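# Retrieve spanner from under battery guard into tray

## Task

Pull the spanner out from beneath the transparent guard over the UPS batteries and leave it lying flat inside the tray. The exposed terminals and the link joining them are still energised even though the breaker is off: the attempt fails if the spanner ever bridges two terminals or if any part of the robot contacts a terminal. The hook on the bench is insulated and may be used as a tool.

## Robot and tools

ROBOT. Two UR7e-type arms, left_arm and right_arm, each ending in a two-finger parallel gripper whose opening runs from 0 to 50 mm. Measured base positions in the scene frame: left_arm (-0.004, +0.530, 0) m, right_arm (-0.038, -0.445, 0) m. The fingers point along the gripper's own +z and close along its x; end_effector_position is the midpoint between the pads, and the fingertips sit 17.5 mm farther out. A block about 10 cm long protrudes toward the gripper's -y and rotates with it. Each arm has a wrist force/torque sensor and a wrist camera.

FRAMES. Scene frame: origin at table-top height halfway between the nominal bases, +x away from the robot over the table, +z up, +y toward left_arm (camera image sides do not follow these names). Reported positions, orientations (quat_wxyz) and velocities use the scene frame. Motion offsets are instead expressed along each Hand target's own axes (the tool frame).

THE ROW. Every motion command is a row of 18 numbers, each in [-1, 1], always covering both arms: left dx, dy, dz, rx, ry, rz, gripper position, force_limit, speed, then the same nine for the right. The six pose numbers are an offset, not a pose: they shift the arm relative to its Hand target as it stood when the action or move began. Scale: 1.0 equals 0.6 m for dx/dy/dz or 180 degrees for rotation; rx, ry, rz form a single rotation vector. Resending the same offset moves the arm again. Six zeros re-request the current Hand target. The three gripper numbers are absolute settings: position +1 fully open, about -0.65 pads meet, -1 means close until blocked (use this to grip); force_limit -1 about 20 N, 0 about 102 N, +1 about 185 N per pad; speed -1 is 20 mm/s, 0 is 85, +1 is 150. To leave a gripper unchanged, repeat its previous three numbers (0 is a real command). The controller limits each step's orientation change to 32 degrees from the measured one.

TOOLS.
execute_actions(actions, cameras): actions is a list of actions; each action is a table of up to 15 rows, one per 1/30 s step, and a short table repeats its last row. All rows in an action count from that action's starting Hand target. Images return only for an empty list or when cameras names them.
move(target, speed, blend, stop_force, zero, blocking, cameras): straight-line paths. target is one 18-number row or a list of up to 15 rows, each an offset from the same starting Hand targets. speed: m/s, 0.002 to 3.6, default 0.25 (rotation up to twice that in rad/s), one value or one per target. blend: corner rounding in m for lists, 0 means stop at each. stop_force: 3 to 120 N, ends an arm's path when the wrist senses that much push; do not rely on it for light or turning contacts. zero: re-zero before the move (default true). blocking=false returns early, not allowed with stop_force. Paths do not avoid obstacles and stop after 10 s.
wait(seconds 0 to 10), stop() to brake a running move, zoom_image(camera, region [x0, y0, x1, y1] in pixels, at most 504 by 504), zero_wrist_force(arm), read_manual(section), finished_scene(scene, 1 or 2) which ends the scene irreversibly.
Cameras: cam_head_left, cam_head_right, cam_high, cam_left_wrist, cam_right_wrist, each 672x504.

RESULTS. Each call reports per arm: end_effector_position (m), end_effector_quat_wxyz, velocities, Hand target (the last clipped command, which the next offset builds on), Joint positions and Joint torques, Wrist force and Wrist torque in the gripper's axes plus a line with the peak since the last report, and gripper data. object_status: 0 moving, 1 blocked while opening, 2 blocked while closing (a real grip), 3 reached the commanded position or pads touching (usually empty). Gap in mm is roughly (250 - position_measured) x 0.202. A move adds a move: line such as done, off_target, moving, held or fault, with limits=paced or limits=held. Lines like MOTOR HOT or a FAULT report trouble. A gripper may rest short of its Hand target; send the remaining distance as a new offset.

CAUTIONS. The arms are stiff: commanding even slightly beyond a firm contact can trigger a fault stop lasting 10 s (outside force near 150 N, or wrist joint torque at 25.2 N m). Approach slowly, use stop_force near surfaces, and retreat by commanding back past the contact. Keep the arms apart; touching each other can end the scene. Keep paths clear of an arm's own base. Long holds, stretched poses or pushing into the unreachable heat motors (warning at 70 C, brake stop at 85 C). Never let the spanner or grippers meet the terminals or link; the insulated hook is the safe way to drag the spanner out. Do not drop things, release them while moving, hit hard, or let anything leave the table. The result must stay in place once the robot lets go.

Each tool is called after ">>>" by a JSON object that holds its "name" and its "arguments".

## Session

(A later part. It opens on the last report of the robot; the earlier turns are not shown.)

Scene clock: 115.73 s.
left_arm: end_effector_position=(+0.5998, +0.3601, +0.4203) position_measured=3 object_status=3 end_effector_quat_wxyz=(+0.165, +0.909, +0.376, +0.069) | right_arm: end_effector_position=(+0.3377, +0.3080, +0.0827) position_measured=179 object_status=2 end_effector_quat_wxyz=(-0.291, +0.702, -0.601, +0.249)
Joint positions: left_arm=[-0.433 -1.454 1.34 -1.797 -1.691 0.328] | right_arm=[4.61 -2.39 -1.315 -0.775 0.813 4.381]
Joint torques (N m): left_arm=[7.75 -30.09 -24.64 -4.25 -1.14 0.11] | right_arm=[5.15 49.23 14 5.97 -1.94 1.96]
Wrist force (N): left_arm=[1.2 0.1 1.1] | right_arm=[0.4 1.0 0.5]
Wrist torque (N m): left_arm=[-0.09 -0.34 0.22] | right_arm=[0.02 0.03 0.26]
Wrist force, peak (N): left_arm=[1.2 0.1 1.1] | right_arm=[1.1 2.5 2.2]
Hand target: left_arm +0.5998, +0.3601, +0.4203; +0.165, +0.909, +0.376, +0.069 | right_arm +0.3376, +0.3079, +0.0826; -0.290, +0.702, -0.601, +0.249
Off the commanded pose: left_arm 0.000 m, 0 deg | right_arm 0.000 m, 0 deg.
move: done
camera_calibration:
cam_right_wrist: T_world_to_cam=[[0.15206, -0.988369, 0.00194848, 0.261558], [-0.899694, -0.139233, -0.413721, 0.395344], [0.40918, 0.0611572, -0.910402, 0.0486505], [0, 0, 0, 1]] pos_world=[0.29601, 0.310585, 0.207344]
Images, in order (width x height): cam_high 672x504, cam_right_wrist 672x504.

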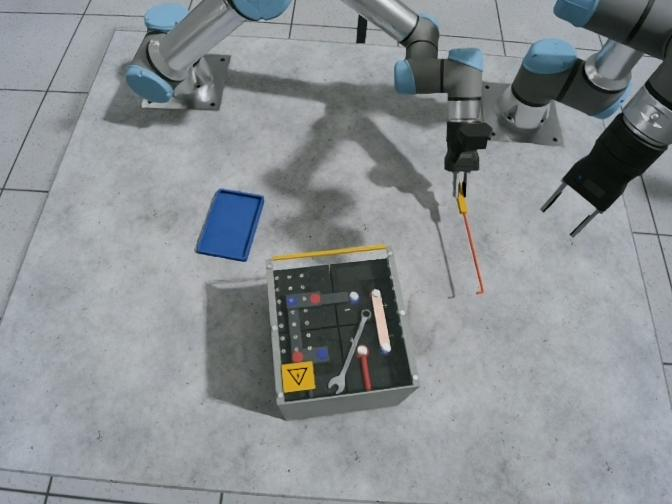

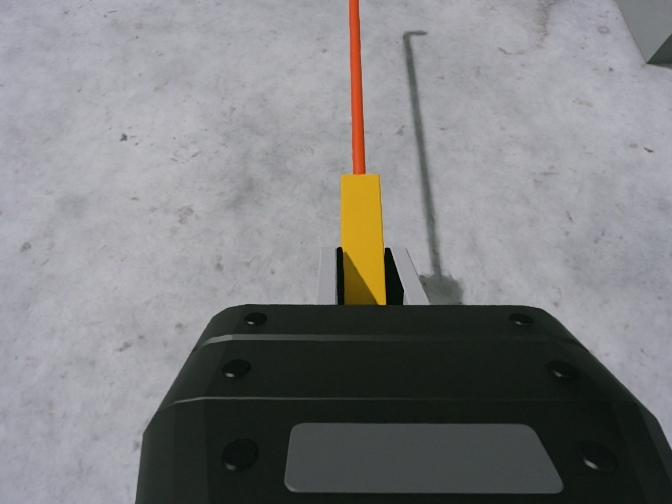

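>>> {"name": "move", "arguments": {"target": [[-0.2318, 0.1902, 0.2285, 0, 0, 0, 1, 1, 1, 0.1378, -0.1612, -0.257, -0.0032, -0.179, 0.1745, -1, 0.3, -0.5], [-0.2318, 0.1902, 0.2285, 0, 0, 0, 1, 1, 1, 0.462, -0.1132, -0.3285, -0.0064, -0.3580, 0.3490, -1, 0.3, -0.5], [-0.2318, 0.1902, 0.2285, 0, 0, 0, 1, 1, 1, 0.4942, -0.058, -0.2563, -0.0064, -0.3580, 0.3490, -1, 0.3, -0.5]], "speed": 0.3, "blend": 0.03, "cameras": ["cam_high", "cam_left_wrist", "cam_head_right"]}}

>>> {"name": "zoom_image", "arguments": {"camera": "cam_high", "region": [260, 120, 430, 330]}}

>>> {"name": "zoom_image", "arguments": {"camera": "cam_left_wrist", "region": [160, 0, 500, 340]}}

Scene clock: 129.83 s.
left_arm: end_effector_position=(+0.6112, +0.1521, +0.3321) position_measured=3 object_status=3 end_effector_quat_wxyz=(+0.165, +0.909, +0.376, +0.069) | right_arm: end_effector_position=(+0.3001, +0.0022, +0.2163) position_measured=179 object_status=2 end_effector_quat_wxyz=(+0.626, -0.329, +0.626, +0.328) end_effector_velocity=(+0.000, -0.001, +0.000) end_effector_angular_velocity=(+0.003, +0.000, +0.000)
Joint positions: left_arm=[-0.725 -1.248 1.315 -1.998 -1.59 0.053] | right_arm=[4.467 -2.191 -2.459 1.508 1.193 4.711]
Joint velocities: left_arm=[within noise] | right_arm=[0 -0.004 -0.001 0.008 0 0]
Joint torques (N m): left_arm=[7.59 -31.33 -18.69 -1.58 -1.42 2.01] | right_arm=[-3.6 20.73 -5.04 5.01 -0.9 2.03]
Wrist force (N): left_arm=[1.5 0.2 0.8] | right_arm=[-0.4 1.1 0.9]
Wrist torque (N m): left_arm=[-0.03 -0.40 0.20] | right_arm=[0.13 0.52 0.12]
Wrist force, peak (N): left_arm=[2.6 -1.6 -0.4] | right_arm=[3.8 -0.5 0.0]
Hand target: left_arm +0.6112, +0.1521, +0.3321; +0.165, +0.909, +0.376, +0.069 | right_arm +0.3001, +0.0021, +0.2163; +0.626, -0.329, +0.626, +0.328
Off the commanded pose: left_arm 0.000 m, 0 deg | right_arm 0.000 m, 0 deg.
move: done; blend cut to 0.0289 m at target 2
camera_calibration:
cam_left_wrist: T_world_to_cam=[[0.701171, 0.712607, 0.0234808, -0.540049], [0.530448, -0.543375, 0.650667, -0.439069], [0.476429, -0.443773, -0.759, 0.160712], [0, 0, 0, 1]] pos_world=[0.535002, 0.217583, 0.420349]
Images, in order (width x height): cam_head_right 672x504, cam_high 672x504, cam_left_wrist 672x504.

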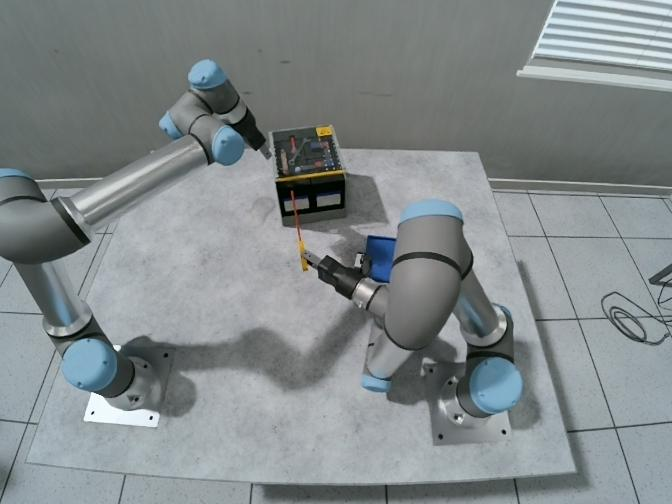

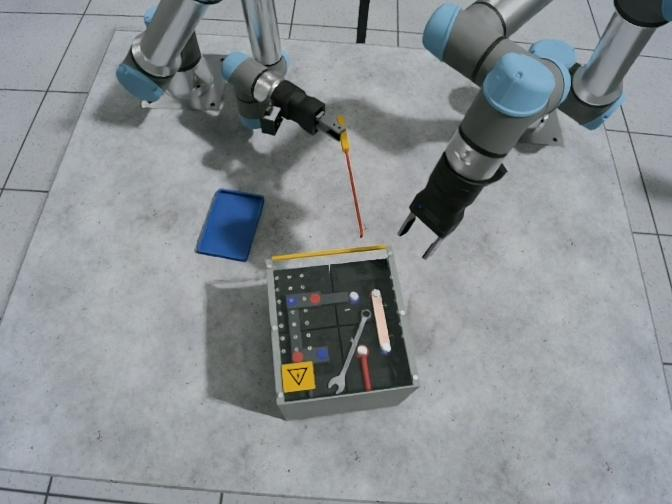

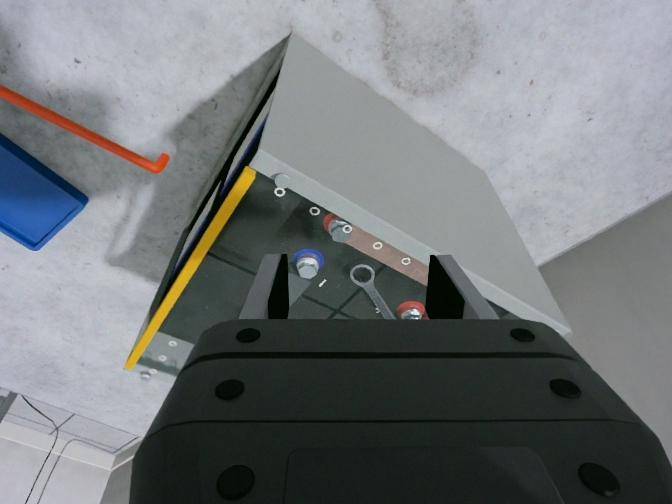

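Scaled by 2.400 from the camera's 672x504 image, which has a finer 960x720 frame.

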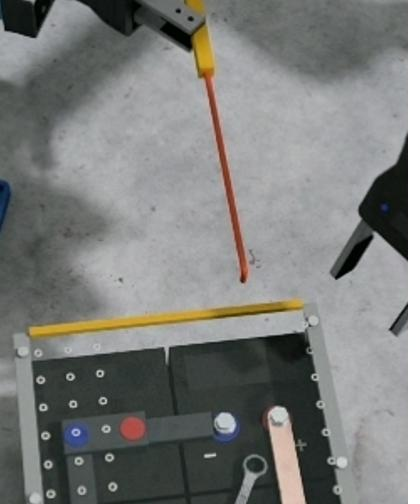

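Scaled by 1.482 from the camera's 672x504 image, which has a finer 960x720 frame.

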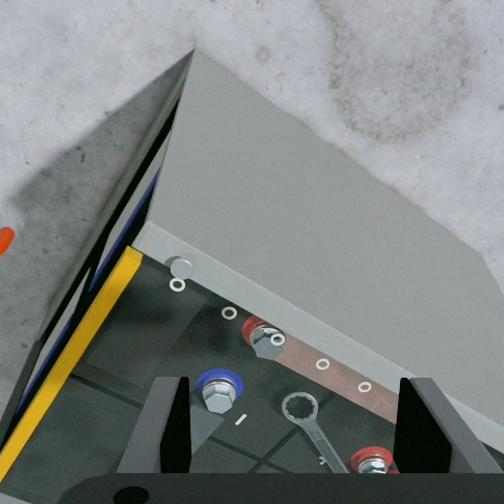

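>>> {"name": "zoom_image", "arguments": {"camera": "cam_left_wrist", "region": [60, 80, 220, 200]}}

>>> {"name": "zoom_image", "arguments": {"camera": "cam_high", "region": [335, 200, 395, 245]}}

Scaled by 3.150 from the camera's 672x504 image, which has a finer 960x720 frame.

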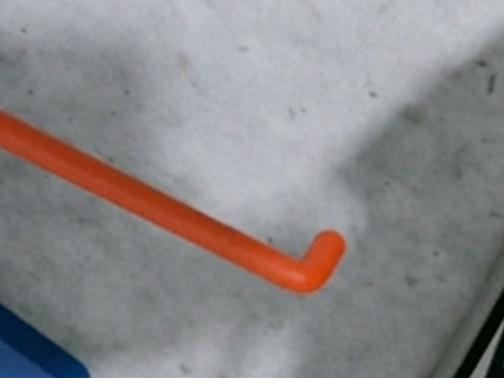

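Scaled by 8.400 from the camera's 672x504 image, which has a finer 960x720 frame.

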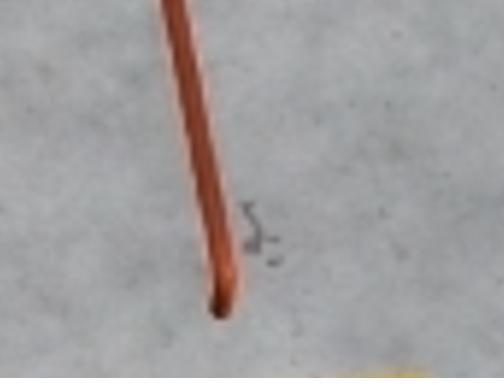

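>>> {"name": "move", "arguments": {"target": [0, 0, 0, 0, 0, 0, 1, 1, 1, 0, -0.0993, 0.0774, 0, 0, 0, -1, 0.3, -0.5], "speed": 0.1, "cameras": ["cam_high", "cam_left_wrist"]}}

>>> {"name": "zoom_image", "arguments": {"camera": "cam_high", "region": [320, 225, 410, 335]}}

>>> {"name": "zoom_image", "arguments": {"camera": "cam_left_wrist", "region": [170, 130, 430, 325]}}

Scene clock: 137.10 s.
left_arm: end_effector_position=(+0.6112, +0.1521, +0.3321) position_measured=3 object_status=3 end_effector_quat_wxyz=(+0.165, +0.909, +0.376, +0.069) | right_arm: end_effector_position=(+0.3755, +0.0065, +0.2163) position_measured=179 object_status=2 end_effector_quat_wxyz=(+0.626, -0.329, +0.626, +0.328)
Joint positions: left_arm=[-0.725 -1.248 1.315 -1.998 -1.59 0.053] | right_arm=[4.236 -2.218 -2.3 1.376 1.424 4.711]
Joint torques (N m): left_arm=[8.8 -32.27 -18.84 -1.68 -1.4 1.94] | right_arm=[-6.01 46.24 7.39 4 0.11 -1.55]
Wrist force (N): left_arm=[1.5 0.2 0.6] | right_arm=[0.6 1.6 0.7]
Wrist torque (N m): left_arm=[-0.03 -0.40 0.20] | right_arm=[0.17 0.37 0.09]
Wrist force, peak (N): left_arm=[1.6 0.2 0.8] | right_arm=[-0.3 2.8 0.4]
Hand target: left_arm +0.6112, +0.1521, +0.3321; +0.165, +0.909, +0.376, +0.069 | right_arm +0.3756, +0.0064, +0.2163; +0.626, -0.329, +0.626, +0.328
Off the commanded pose: left_arm 0.000 m, 0 deg | right_arm 0.000 m, 0 deg.
move: done
camera_calibration:
cam_left_wrist: T_world_to_cam=[[0.701171, 0.712607, 0.0234808, -0.540049], [0.530448, -0.543375, 0.650667, -0.439069], [0.476429, -0.443773, -0.759, 0.160712], [0, 0, 0, 1]] pos_world=[0.535002, 0.217583, 0.420349]
Images, in order (width x height): cam_high 672x504, cam_left_wrist 672x504.

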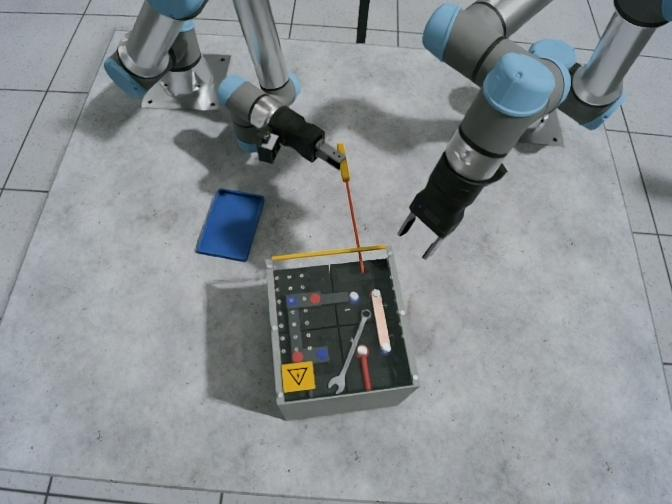

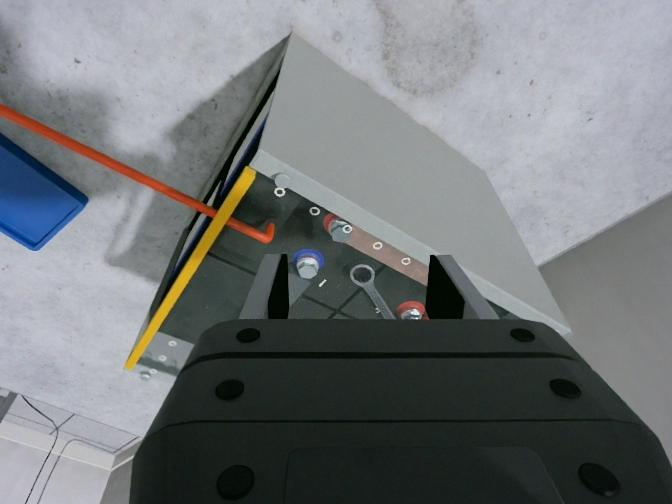

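Scaled by 4.582 from the camera's 672x504 image, which has a finer 960x720 frame.

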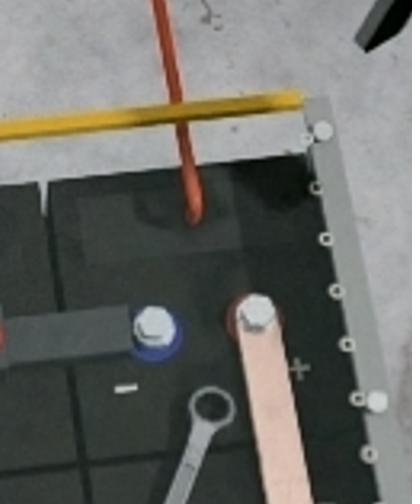

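Scaled by 1.938 from the camera's 672x504 image, which has a finer 960x720 frame.

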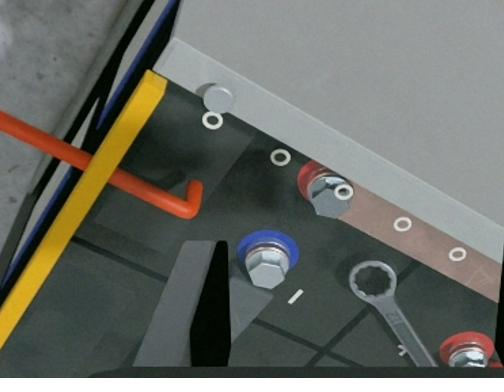

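>>> {"name": "move", "arguments": {"target": [0, 0, 0, 0, 0, 0, 1, 1, 1, 0.03, 0, 0, 0, 0, 0, -1, 0.3, -0.5], "speed": 0.012, "stop_force": 3}}

Scene clock: 140.10 s.
left_arm: end_effector_position=(+0.6112, +0.1521, +0.3321) position_measured=3 object_status=3 end_effector_quat_wxyz=(+0.165, +0.909, +0.376, +0.069) | right_arm: end_effector_position=(+0.3756, +0.0064, +0.2025) position_measured=179 object_status=2 end_effector_quat_wxyz=(+0.626, -0.329, +0.626, +0.328)
Joint positions: left_arm=[-0.725 -1.248 1.315 -1.998 -1.59 0.053] | right_arm=[4.236 -2.26 -2.295 1.413 1.424 4.711]
Joint torques (N m): left_arm=[9.1 -31.25 -19.58 -1.96 -1.4 1.88] | right_arm=[-6.66 44.61 -3.61 0.74 1.07 0.09]
Wrist force (N): left_arm=[1.3 -0.1 0.6] | right_arm=[-1.7 1.3 1.0]
Wrist torque (N m): left_arm=[-0.07 -0.38 0.20] | right_arm=[0.17 0.05 -0.25]
Wrist force, peak (N): left_arm=[1.6 0.1 0.9] | right_arm=[-2.7 2.2 0.2]
Hand target: left_arm +0.6112, +0.1521, +0.3321; +0.165, +0.909, +0.376, +0.069 | right_arm +0.3756, +0.0064, +0.2025; +0.626, -0.329, +0.626, +0.328 (not the last commanded pose)
Off the commanded pose: left_arm 0.000 m, 0 deg | right_arm 0.004 m, 0 deg.
move: contact (right_arm)

>>> {"name": "move", "arguments": {"target": [[0, 0, 0, 0, 0, 0, 1, 1, 1, -0.0225, 0, 0, 0, 0, 0, -1, 0.3, -0.5], [0, 0, 0, 0, 0, 0, 1, 1, 1, -0.0225, -0.0972, 0.0871, 0, 0, 0, -1, 0.3, -0.5]], "speed": 0.08, "cameras": ["cam_high", "cam_left_wrist"]}}

>>> {"name": "zoom_image", "arguments": {"camera": "cam_high", "region": [335, 280, 395, 340]}}

>>> {"name": "zoom_image", "arguments": {"camera": "cam_left_wrist", "region": [290, 200, 430, 320]}}

Scene clock: 142.83 s.
left_arm: end_effector_position=(+0.6112, +0.1521, +0.3321) position_measured=3 object_status=3 end_effector_quat_wxyz=(+0.165, +0.909, +0.376, +0.069) | right_arm: end_effector_position=(+0.4532, +0.0163, +0.2160) position_measured=179 object_status=2 end_effector_quat_wxyz=(+0.626, -0.329, +0.626, +0.328)
Joint positions: left_arm=[-0.725 -1.248 1.315 -1.998 -1.59 0.053] | right_arm=[4.069 -2.273 -2.106 1.236 1.592 4.711]
Joint torques (N m): left_arm=[8.26 -31.18 -20.4 -2.25 -1.39 2.06] | right_arm=[-1.15 50.83 8.25 4.57 -1.39 -1.84]
Wrist force (N): left_arm=[1.4 0.2 0.7] | right_arm=[0.0 1.2 1.4]
Wrist torque (N m): left_arm=[-0.03 -0.39 0.20] | right_arm=[0.13 0.42 0.07]
Wrist force, peak (N): left_arm=[1.7 0.1 0.8] | right_arm=[0.6 2.8 0.0]
Hand target: left_arm +0.6112, +0.1521, +0.3321; +0.165, +0.909, +0.376, +0.069 | right_arm +0.4533, +0.0163, +0.2161; +0.626, -0.329, +0.626, +0.328
Off the commanded pose: left_arm 0.000 m, 0 deg | right_arm 0.000 m, 0 deg.
move: done
camera_calibration:
cam_left_wrist: T_world_to_cam=[[0.701171, 0.712607, 0.0234808, -0.540049], [0.530448, -0.543375, 0.650667, -0.439069], [0.476429, -0.443773, -0.759, 0.160712], [0, 0, 0, 1]] pos_world=[0.535002, 0.217583, 0.420349]
Images, in order (width x height): cam_high 672x504, cam_left_wrist 672x504.

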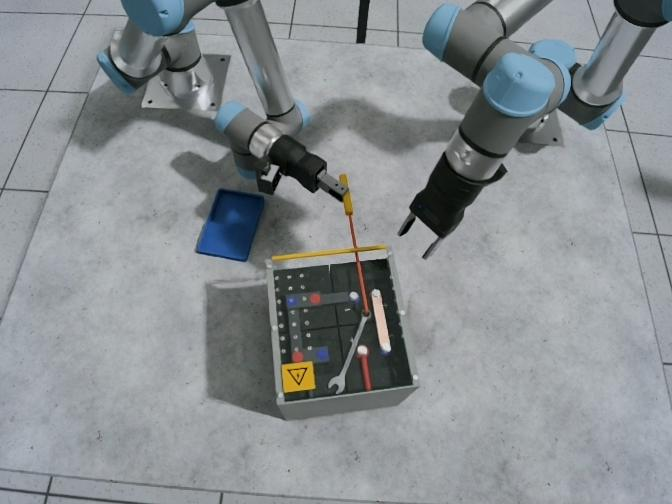

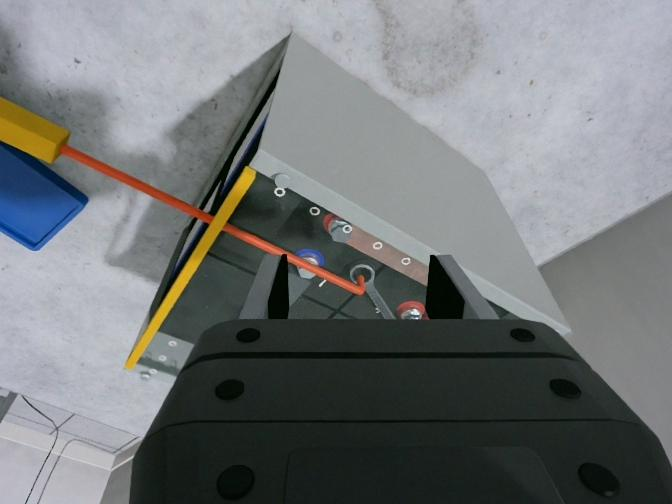

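Scaled by 8.400 from the camera's 672x504 image, which has a finer 960x720 frame.

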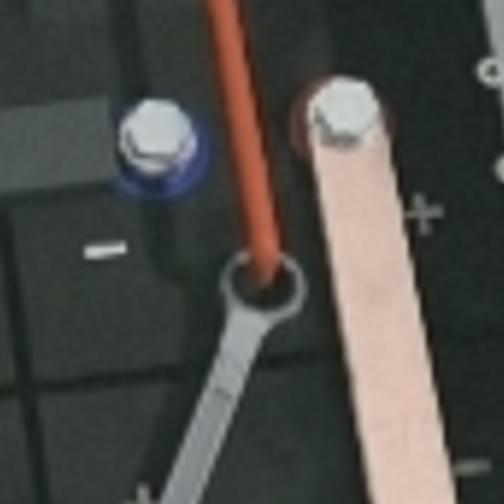

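Scaled by 3.600 from the camera's 672x504 image, which has a finer 960x720 frame.

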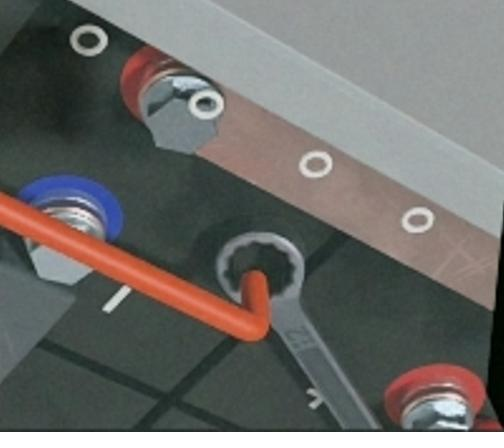

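>>> {"name": "move", "arguments": {"target": [0,0,0,0,0,0,1,1,1,0.0215,0,0,0,0,0,-1,0.3,-0.5], "speed": 0.012, "stop_force": 3, "cameras": ["cam_high","cam_left_wrist"]}}

Scene clock: 147.13 s.
left_arm: end_effector_position=(+0.6112, +0.1521, +0.3321) position_measured=3 object_status=3 end_effector_quat_wxyz=(+0.165, +0.909, +0.376, +0.069) | right_arm: end_effector_position=(+0.4533, +0.0162, +0.2032) position_measured=179 object_status=2 end_effector_quat_wxyz=(+0.626, -0.329, +0.626, +0.328)
Joint positions: left_arm=[-0.725 -1.248 1.315 -1.998 -1.59 0.053] | right_arm=[4.069 -2.306 -2.101 1.265 1.592 4.711]
Joint torques (N m): left_arm=[6.43 -32.31 -18.29 -2.75 -1.47 1.95] | right_arm=[-6.29 50.09 4.75 -0.54 0.39 -1.21]
Wrist force (N): left_arm=[1.6 0.3 0.6] | right_arm=[-2.1 1.6 1.0]
Wrist torque (N m): left_arm=[-0.01 -0.41 0.21] | right_arm=[0.11 0.12 -0.26]
Wrist force, peak (N): left_arm=[1.7 0.1 0.9] | right_arm=[-3.0 1.9 0.4]
Hand target: left_arm +0.6112, +0.1521, +0.3321; +0.165, +0.909, +0.376, +0.069 | right_arm +0.4533, +0.0162, +0.2032; +0.626, -0.329, +0.626, +0.328
Off the commanded pose: left_arm 0.000 m, 0 deg | right_arm 0.000 m, 0 deg.
move: done
camera_calibration:
cam_left_wrist: T_world_to_cam=[[0.701171, 0.712607, 0.0234808, -0.540049], [0.530448, -0.543375, 0.650667, -0.439069], [0.476429, -0.443773, -0.759, 0.160712], [0, 0, 0, 1]] pos_world=[0.535002, 0.217583, 0.420349]
Images, in order (width x height): cam_high 672x504, cam_left_wrist 672x504.

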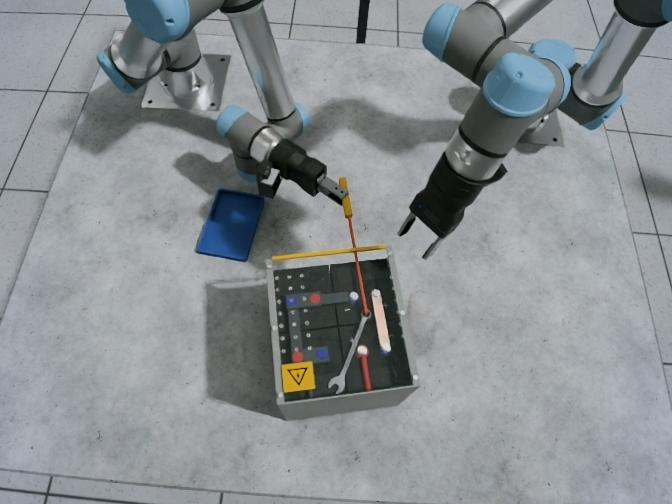

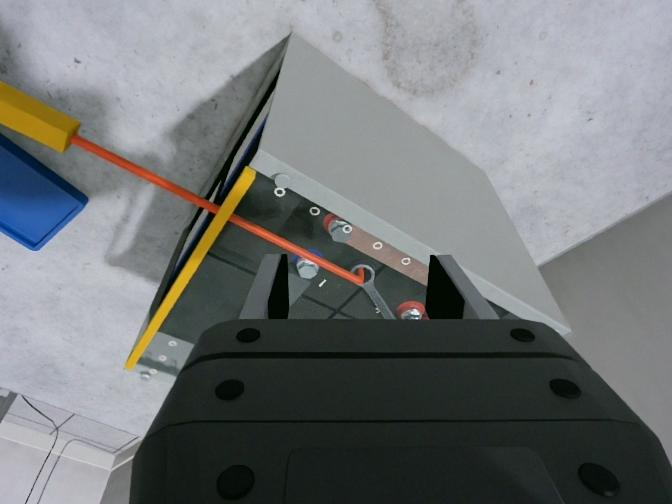

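>>> {"name": "zoom_image", "arguments": {"camera": "cam_left_wrist", "region": [290, 200, 430, 320]}}

>>> {"name": "zoom_image", "arguments": {"camera": "cam_high", "region": [335, 280, 395, 330]}}

Scaled by 3.600 from the camera's 672x504 image, which has a finer 960x720 frame.

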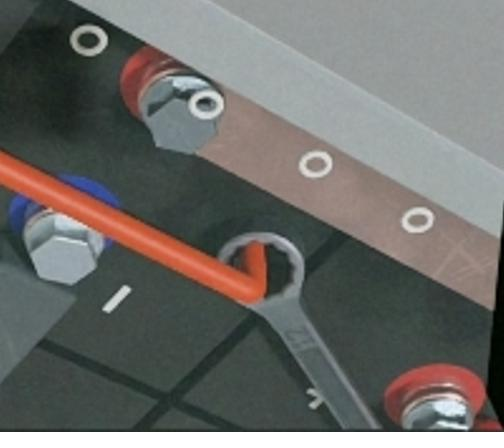

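Scaled by 8.400 from the camera's 672x504 image, which has a finer 960x720 frame.

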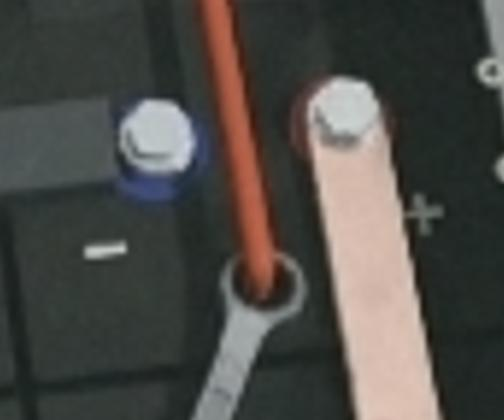

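>>> {"name": "move", "arguments": {"target": [0,0,0,0,0,0,1,1,1,-0.0008,0.02477,-0.02236,0,0,0,-1,0.3,-0.5], "speed": 0.03, "stop_force": 5, "cameras": ["cam_high","cam_left_wrist"]}}

>>> {"name": "zoom_image", "arguments": {"camera": "cam_left_wrist", "region": [270, 200, 430, 320]}}

>>> {"name": "zoom_image", "arguments": {"camera": "cam_high", "region": [315, 280, 411, 400]}}

Scene clock: 158.13 s.
left_arm: end_effector_position=(+0.6112, +0.1521, +0.3321) position_measured=3 object_status=3 end_effector_quat_wxyz=(+0.165, +0.909, +0.376, +0.069) | right_arm: end_effector_position=(+0.4334, +0.0137, +0.2036) position_measured=179 object_status=2 end_effector_quat_wxyz=(+0.626, -0.329, +0.626, +0.328)
Joint positions: left_arm=[-0.725 -1.248 1.315 -1.998 -1.59 0.053] | right_arm=[4.106 -2.29 -2.153 1.301 1.554 4.711]
Joint torques (N m): left_arm=[7.39 -30.72 -20.13 -2.99 -1.32 1.85] | right_arm=[-8.22 28.81 16.99 -0.5 1.99 1.6]
Wrist force (N): left_arm=[1.5 -0.1 0.9] | right_arm=[-2.2 1.5 0.1]
Wrist torque (N m): left_arm=[-0.08 -0.40 0.21] | right_arm=[0.11 0.14 -0.24]
Wrist force, peak (N): left_arm=[1.7 0.0 0.9] | right_arm=[-2.8 0.2 2.1]
Hand target: left_arm +0.6112, +0.1521, +0.3321; +0.165, +0.909, +0.376, +0.069 | right_arm +0.4334, +0.0137, +0.2036; +0.626, -0.329, +0.626, +0.328
Off the commanded pose: left_arm 0.000 m, 0 deg | right_arm 0.000 m, 0 deg.
move: done
camera_calibration:
cam_left_wrist: T_world_to_cam=[[0.701171, 0.712607, 0.0234808, -0.540049], [0.530448, -0.543375, 0.650667, -0.439069], [0.476429, -0.443773, -0.759, 0.160712], [0, 0, 0, 1]] pos_world=[0.535002, 0.217583, 0.420349]
Images, in order (width x height): cam_high 672x504, cam_left_wrist 672x504.

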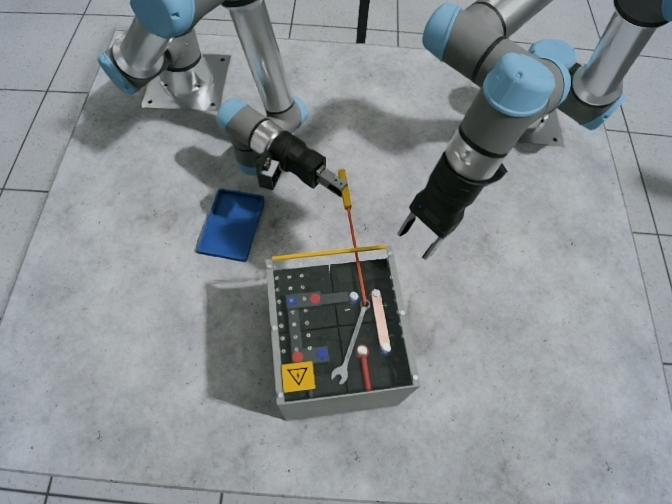

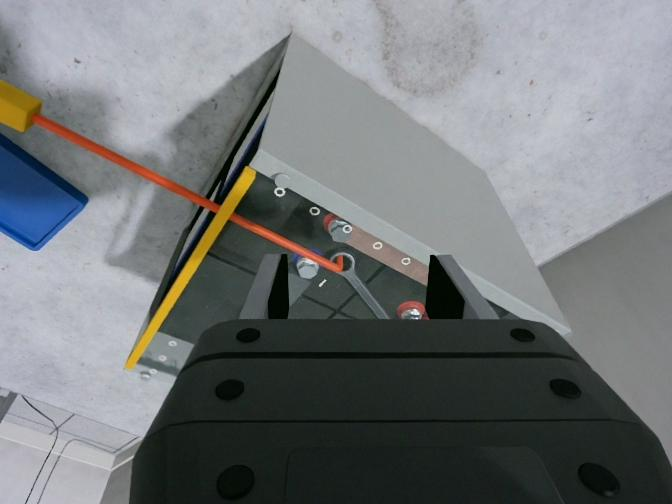

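Scaled by 3.150 from the camera's 672x504 image, which has a finer 960x720 frame.

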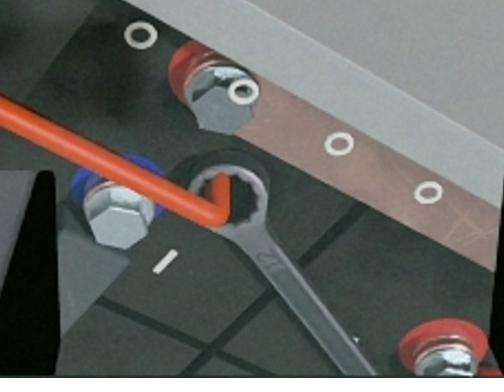

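Scaled by 4.200 from the camera's 672x504 image, which has a finer 960x720 frame.

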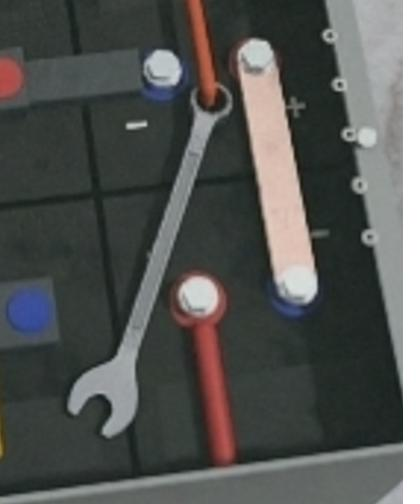

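>>> {"name": "move", "arguments": {"target": [0,0,0,0,0,0,1,1,1,0,0.01297,-0.01059,0,0,0,-1,0.3,-0.5], "speed": 0.03, "stop_force": 5, "cameras": ["cam_high","cam_left_wrist"]}}

>>> {"name": "zoom_image", "arguments": {"camera": "cam_left_wrist", "region": [280, 210, 400, 300]}}

>>> {"name": "zoom_image", "arguments": {"camera": "cam_high", "region": [335, 280, 395, 325]}}

Scene clock: 163.57 s.
left_arm: end_effector_position=(+0.6112, +0.1521, +0.3321) position_measured=3 object_status=3 end_effector_quat_wxyz=(+0.165, +0.909, +0.376, +0.069) | right_arm: end_effector_position=(+0.4234, +0.0129, +0.2036) position_measured=179 object_status=2 end_effector_quat_wxyz=(+0.626, -0.329, +0.626, +0.328)
Joint positions: left_arm=[-0.725 -1.248 1.315 -1.998 -1.59 0.053] | right_arm=[4.127 -2.284 -2.177 1.319 1.533 4.711]
Joint torques (N m): left_arm=[8.11 -30.74 -18.2 -3.09 -1.25 2.03] | right_arm=[-7.3 28.68 16.97 -0.13 1.94 1.56]
Wrist force (N): left_arm=[1.3 0.1 0.7] | right_arm=[-1.2 1.4 0.2]
Wrist torque (N m): left_arm=[-0.05 -0.37 0.21] | right_arm=[0.12 0.23 -0.13]
Wrist force, peak (N): left_arm=[1.6 0.3 0.9] | right_arm=[-2.6 1.5 0.3]
Hand target: left_arm +0.6112, +0.1521, +0.3321; +0.165, +0.909, +0.376, +0.069 | right_arm +0.4234, +0.0129, +0.2036; +0.626, -0.329, +0.626, +0.328
Off the commanded pose: left_arm 0.000 m, 0 deg | right_arm 0.000 m, 0 deg.
move: done
camera_calibration:
cam_left_wrist: T_world_to_cam=[[0.701171, 0.712607, 0.0234808, -0.540049], [0.530448, -0.543375, 0.650667, -0.439069], [0.476429, -0.443773, -0.759, 0.160712], [0, 0, 0, 1]] pos_world=[0.535002, 0.217583, 0.420349]
Images, in order (width x height): cam_high 672x504, cam_left_wrist 672x504.

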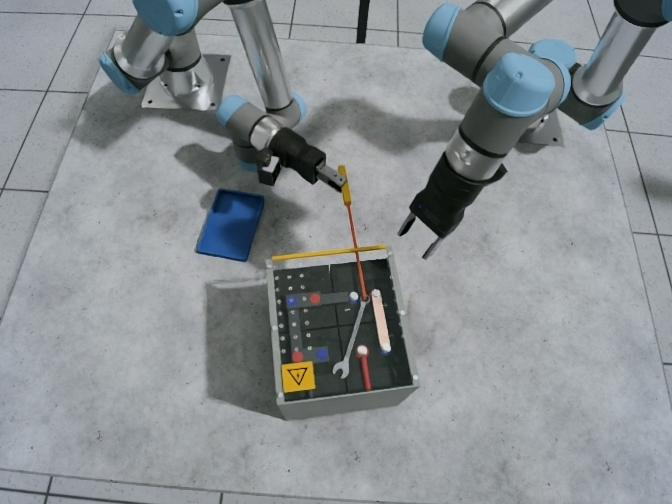

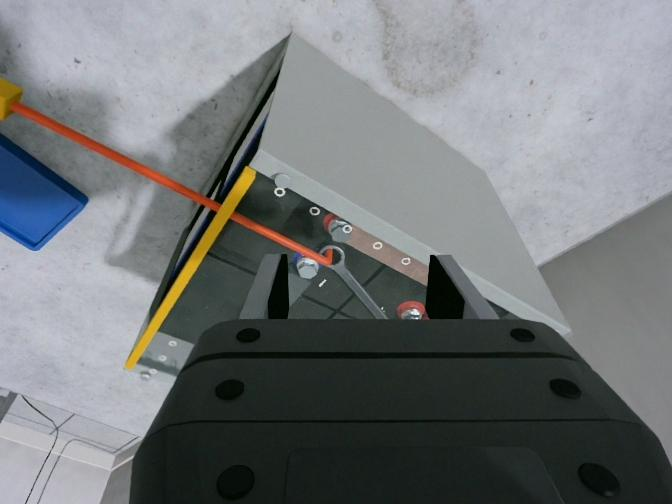

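Scaled by 4.200 from the camera's 672x504 image, which has a finer 960x720 frame.

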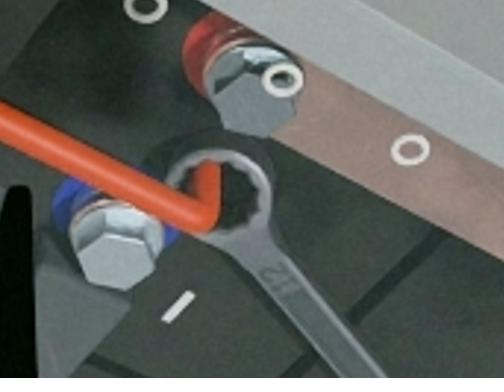

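Scaled by 8.400 from the camera's 672x504 image, which has a finer 960x720 frame.

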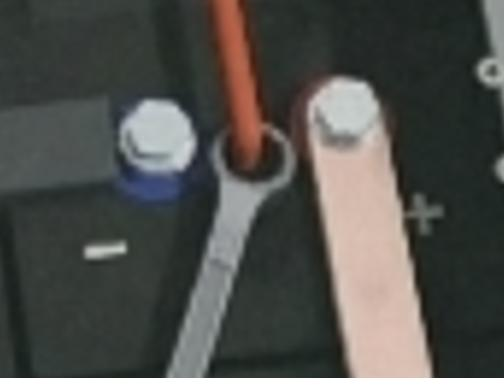

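>>> {"name": "move", "arguments": {"target": [0,0,0,0,0,0,1,1,1,0,0.01003,-0.01118,0,0,0,-1,0.3,-0.5], "speed": 0.03, "stop_force": 5, "cameras": ["cam_high","cam_left_wrist"]}}

>>> {"name": "zoom_image", "arguments": {"camera": "cam_left_wrist", "region": [280, 210, 400, 300]}}

>>> {"name": "zoom_image", "arguments": {"camera": "cam_high", "region": [325, 280, 405, 390]}}

Scene clock: 167.20 s.
left_arm: end_effector_position=(+0.6112, +0.1521, +0.3321) position_measured=3 object_status=3 end_effector_quat_wxyz=(+0.165, +0.909, +0.376, +0.069) | right_arm: end_effector_position=(+0.4146, +0.0108, +0.2036) position_measured=179 object_status=2 end_effector_quat_wxyz=(+0.626, -0.329, +0.626, +0.328)
Joint positions: left_arm=[-0.725 -1.248 1.315 -1.998 -1.59 0.053] | right_arm=[4.144 -2.278 -2.201 1.336 1.516 4.711]
Joint torques (N m): left_arm=[6.68 -31.95 -19.01 -3.63 -1.61 2.06] | right_arm=[-7.7 28.1 16.57 -0.13 1.82 1.68]
Wrist force (N): left_arm=[1.4 0.1 0.8] | right_arm=[-1.0 1.4 0.6]
Wrist torque (N m): left_arm=[-0.04 -0.39 0.21] | right_arm=[0.12 0.20 -0.12]
Wrist force, peak (N): left_arm=[1.7 0.1 0.8] | right_arm=[-2.1 0.1 1.5]
Hand target: left_arm +0.6112, +0.1521, +0.3321; +0.165, +0.909, +0.376, +0.069 | right_arm +0.4146, +0.0108, +0.2036; +0.626, -0.329, +0.626, +0.328
Off the commanded pose: left_arm 0.000 m, 0 deg | right_arm 0.000 m, 0 deg.
move: done
camera_calibration:
cam_left_wrist: T_world_to_cam=[[0.701171, 0.712607, 0.0234808, -0.540049], [0.530448, -0.543375, 0.650667, -0.439069], [0.476429, -0.443773, -0.759, 0.160712], [0, 0, 0, 1]] pos_world=[0.535002, 0.217583, 0.420349]
Images, in order (width x height): cam_high 672x504, cam_left_wrist 672x504.

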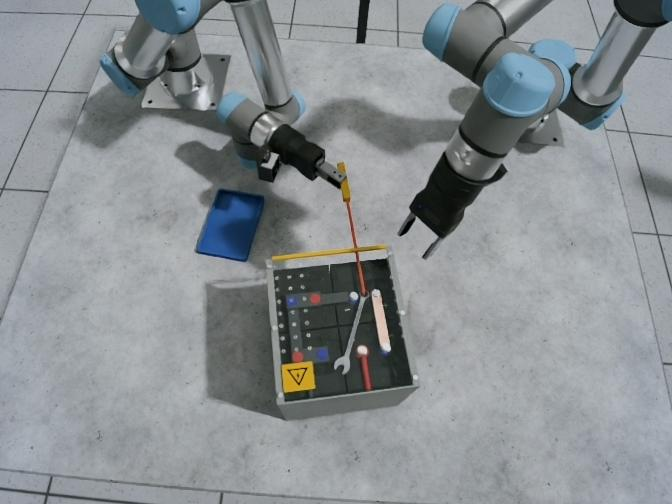

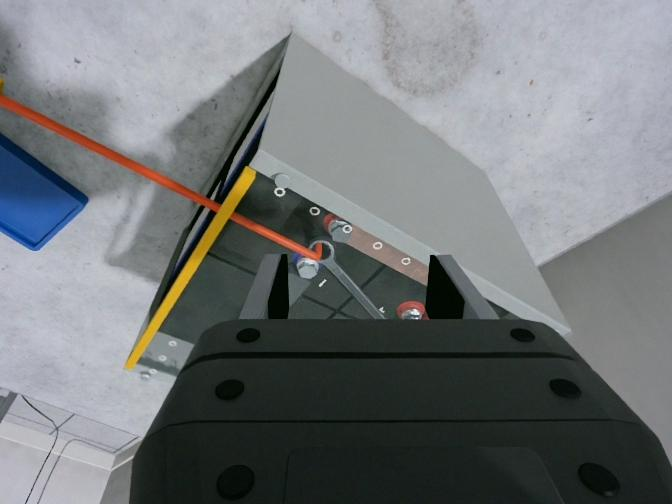

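Scaled by 4.200 from the camera's 672x504 image, which has a finer 960x720 frame.

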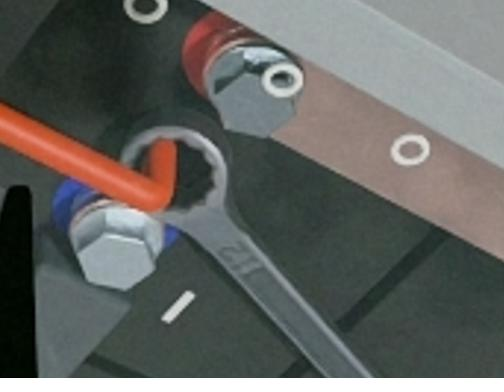

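Scaled by 4.582 from the camera's 672x504 image, which has a finer 960x720 frame.

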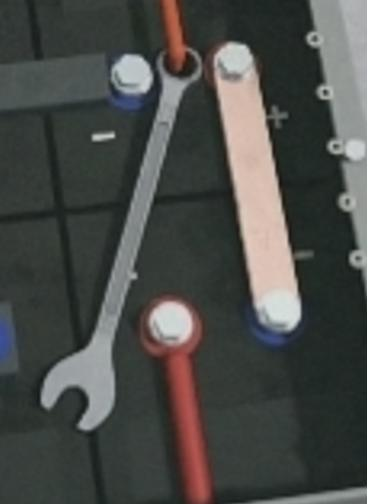

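>>> {"name": "move", "arguments": {"target": [0,0,0,0,0,0,1,1,1,0,0.01603,-0.00328,0,0,0,-1,0.3,-0.5], "speed": 0.03, "stop_force": 5, "cameras": ["cam_high","cam_left_wrist"]}}

>>> {"name": "zoom_image", "arguments": {"camera": "cam_left_wrist", "region": [280, 210, 400, 300]}}

>>> {"name": "zoom_image", "arguments": {"camera": "cam_high", "region": [325, 275, 405, 385]}}

Scene clock: 170.83 s.
left_arm: end_effector_position=(+0.6112, +0.1521, +0.3321) position_measured=3 object_status=3 end_effector_quat_wxyz=(+0.165, +0.909, +0.376, +0.069) | right_arm: end_effector_position=(+0.4056, +0.0146, +0.2036) position_measured=179 object_status=2 end_effector_quat_wxyz=(+0.626, -0.329, +0.626, +0.328)
Joint positions: left_arm=[-0.725 -1.248 1.315 -1.998 -1.59 0.053] | right_arm=[4.171 -2.274 -2.214 1.346 1.489 4.711]
Joint torques (N m): left_arm=[6.04 -31.04 -20.38 -3.89 -1.21 1.78] | right_arm=[-7.4 32.69 16.04 -0.15 2.13 1.73]
Wrist force (N): left_arm=[1.3 0.2 0.7] | right_arm=[-1.0 1.2 0.8]
Wrist torque (N m): left_arm=[-0.03 -0.37 0.21] | right_arm=[0.15 0.23 -0.10]
Wrist force, peak (N): left_arm=[1.7 0.1 0.9] | right_arm=[-2.2 0.0 1.7]
Hand target: left_arm +0.6112, +0.1521, +0.3321; +0.165, +0.909, +0.376, +0.069 | right_arm +0.4056, +0.0146, +0.2036; +0.626, -0.329, +0.626, +0.328
Off the commanded pose: left_arm 0.000 m, 0 deg | right_arm 0.000 m, 0 deg.
move: done
camera_calibration:
cam_left_wrist: T_world_to_cam=[[0.701171, 0.712607, 0.0234808, -0.540049], [0.530448, -0.543375, 0.650667, -0.439069], [0.476429, -0.443773, -0.759, 0.160712], [0, 0, 0, 1]] pos_world=[0.535002, 0.217583, 0.420349]
Images, in order (width x height): cam_high 672x504, cam_left_wrist 672x504.

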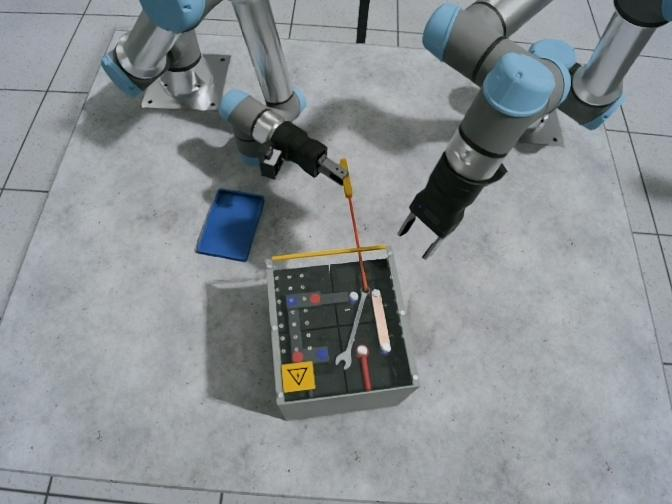

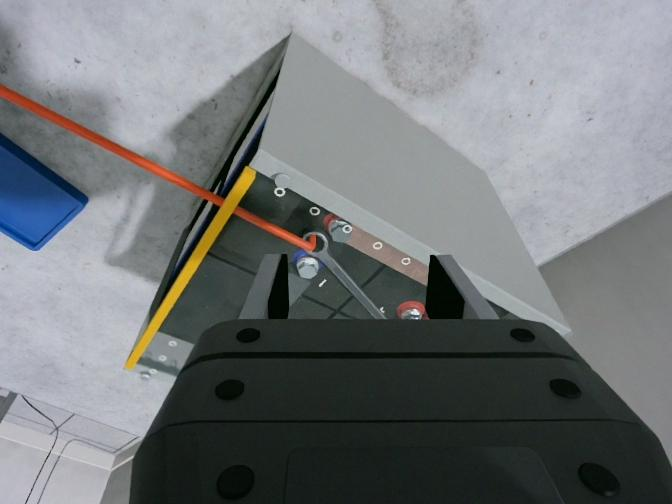

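Scaled by 4.200 from the camera's 672x504 image, which has a finer 960x720 frame.

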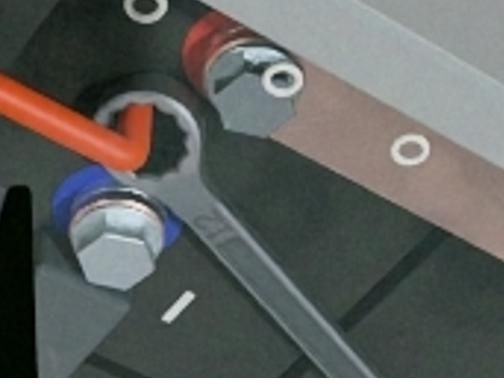

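Scaled by 4.582 from the camera's 672x504 image, which has a finer 960x720 frame.

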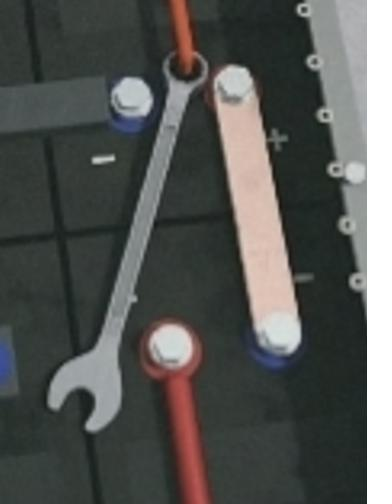

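>>> {"name": "move", "arguments": {"target": [0,0,0,0,0,0,1,1,1,0,0.03943,-0.01357,0,0,0,-1,0.3,-0.5], "speed": 0.035, "stop_force": 5, "cameras": ["cam_high","cam_left_wrist"]}}

>>> {"name": "zoom_image", "arguments": {"camera": "cam_high", "region": [325, 265, 405, 375]}}

Scene clock: 173.43 s.
left_arm: end_effector_position=(+0.6112, +0.1521, +0.3321) position_measured=3 object_status=3 end_effector_quat_wxyz=(+0.165, +0.909, +0.376, +0.069) | right_arm: end_effector_position=(+0.3815, +0.0214, +0.2036) position_measured=179 object_status=2 end_effector_quat_wxyz=(+0.626, -0.329, +0.626, +0.328)
Joint positions: left_arm=[-0.725 -1.248 1.315 -1.998 -1.59 0.053] | right_arm=[4.24 -2.266 -2.254 1.377 1.42 4.711]
Joint torques (N m): left_arm=[6.24 -32.58 -19.42 -4.01 -1.18 1.83] | right_arm=[-7.55 27.08 15.46 -0.17 2.05 1.97]
Wrist force (N): left_arm=[1.5 0.2 0.5] | right_arm=[-1.3 1.7 0.7]
Wrist torque (N m): left_arm=[-0.02 -0.40 0.20] | right_arm=[0.17 0.23 -0.12]
Wrist force, peak (N): left_arm=[1.7 0.3 0.8] | right_arm=[-2.0 0.3 1.5]
Hand target: left_arm +0.6112, +0.1521, +0.3321; +0.165, +0.909, +0.376, +0.069 | right_arm +0.3815, +0.0214, +0.2036; +0.626, -0.329, +0.626, +0.328
Off the commanded pose: left_arm 0.000 m, 0 deg | right_arm 0.000 m, 0 deg.
move: done
camera_calibration:
cam_left_wrist: T_world_to_cam=[[0.701171, 0.712607, 0.0234808, -0.540049], [0.530448, -0.543375, 0.650667, -0.439069], [0.476429, -0.443773, -0.759, 0.160712], [0, 0, 0, 1]] pos_world=[0.535002, 0.217583, 0.420349]
Images, in order (width x height): cam_high 672x504, cam_left_wrist 672x504.

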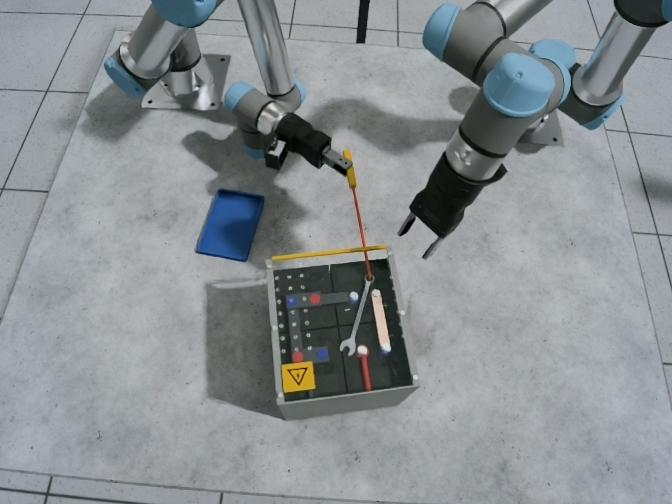

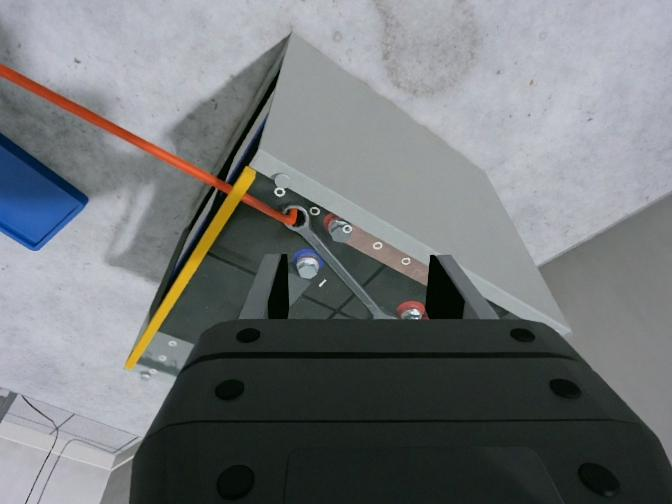

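Scaled by 4.582 from the camera's 672x504 image, which has a finer 960x720 frame.

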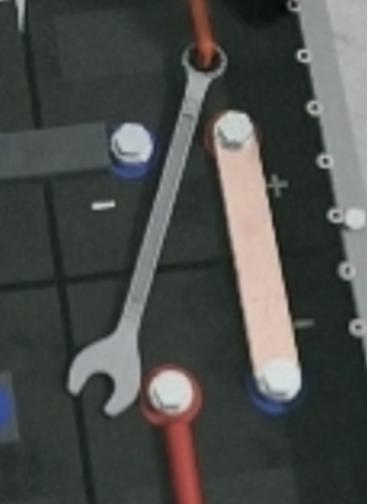

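>>> {"name": "zoom_image", "arguments": {"camera": "cam_high", "region": [335, 325, 385, 365]}}

>>> {"name": "zoom_image", "arguments": {"camera": "cam_high", "region": [345, 270, 385, 302]}}

Scaled by 10.080 from the camera's 672x504 image, which has a finer 960x720 frame.

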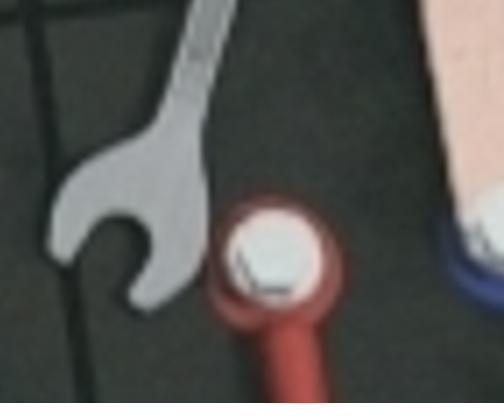

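Scaled by 12.600 from the camera's 672x504 image, which has a finer 960x720 frame.

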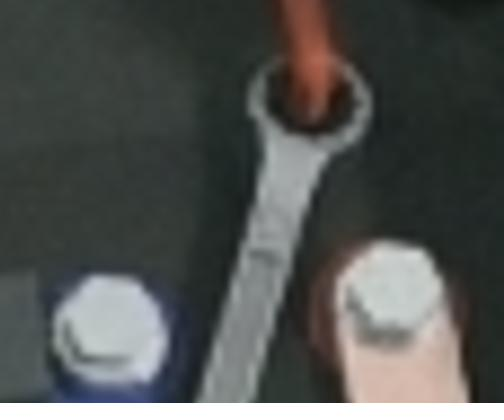

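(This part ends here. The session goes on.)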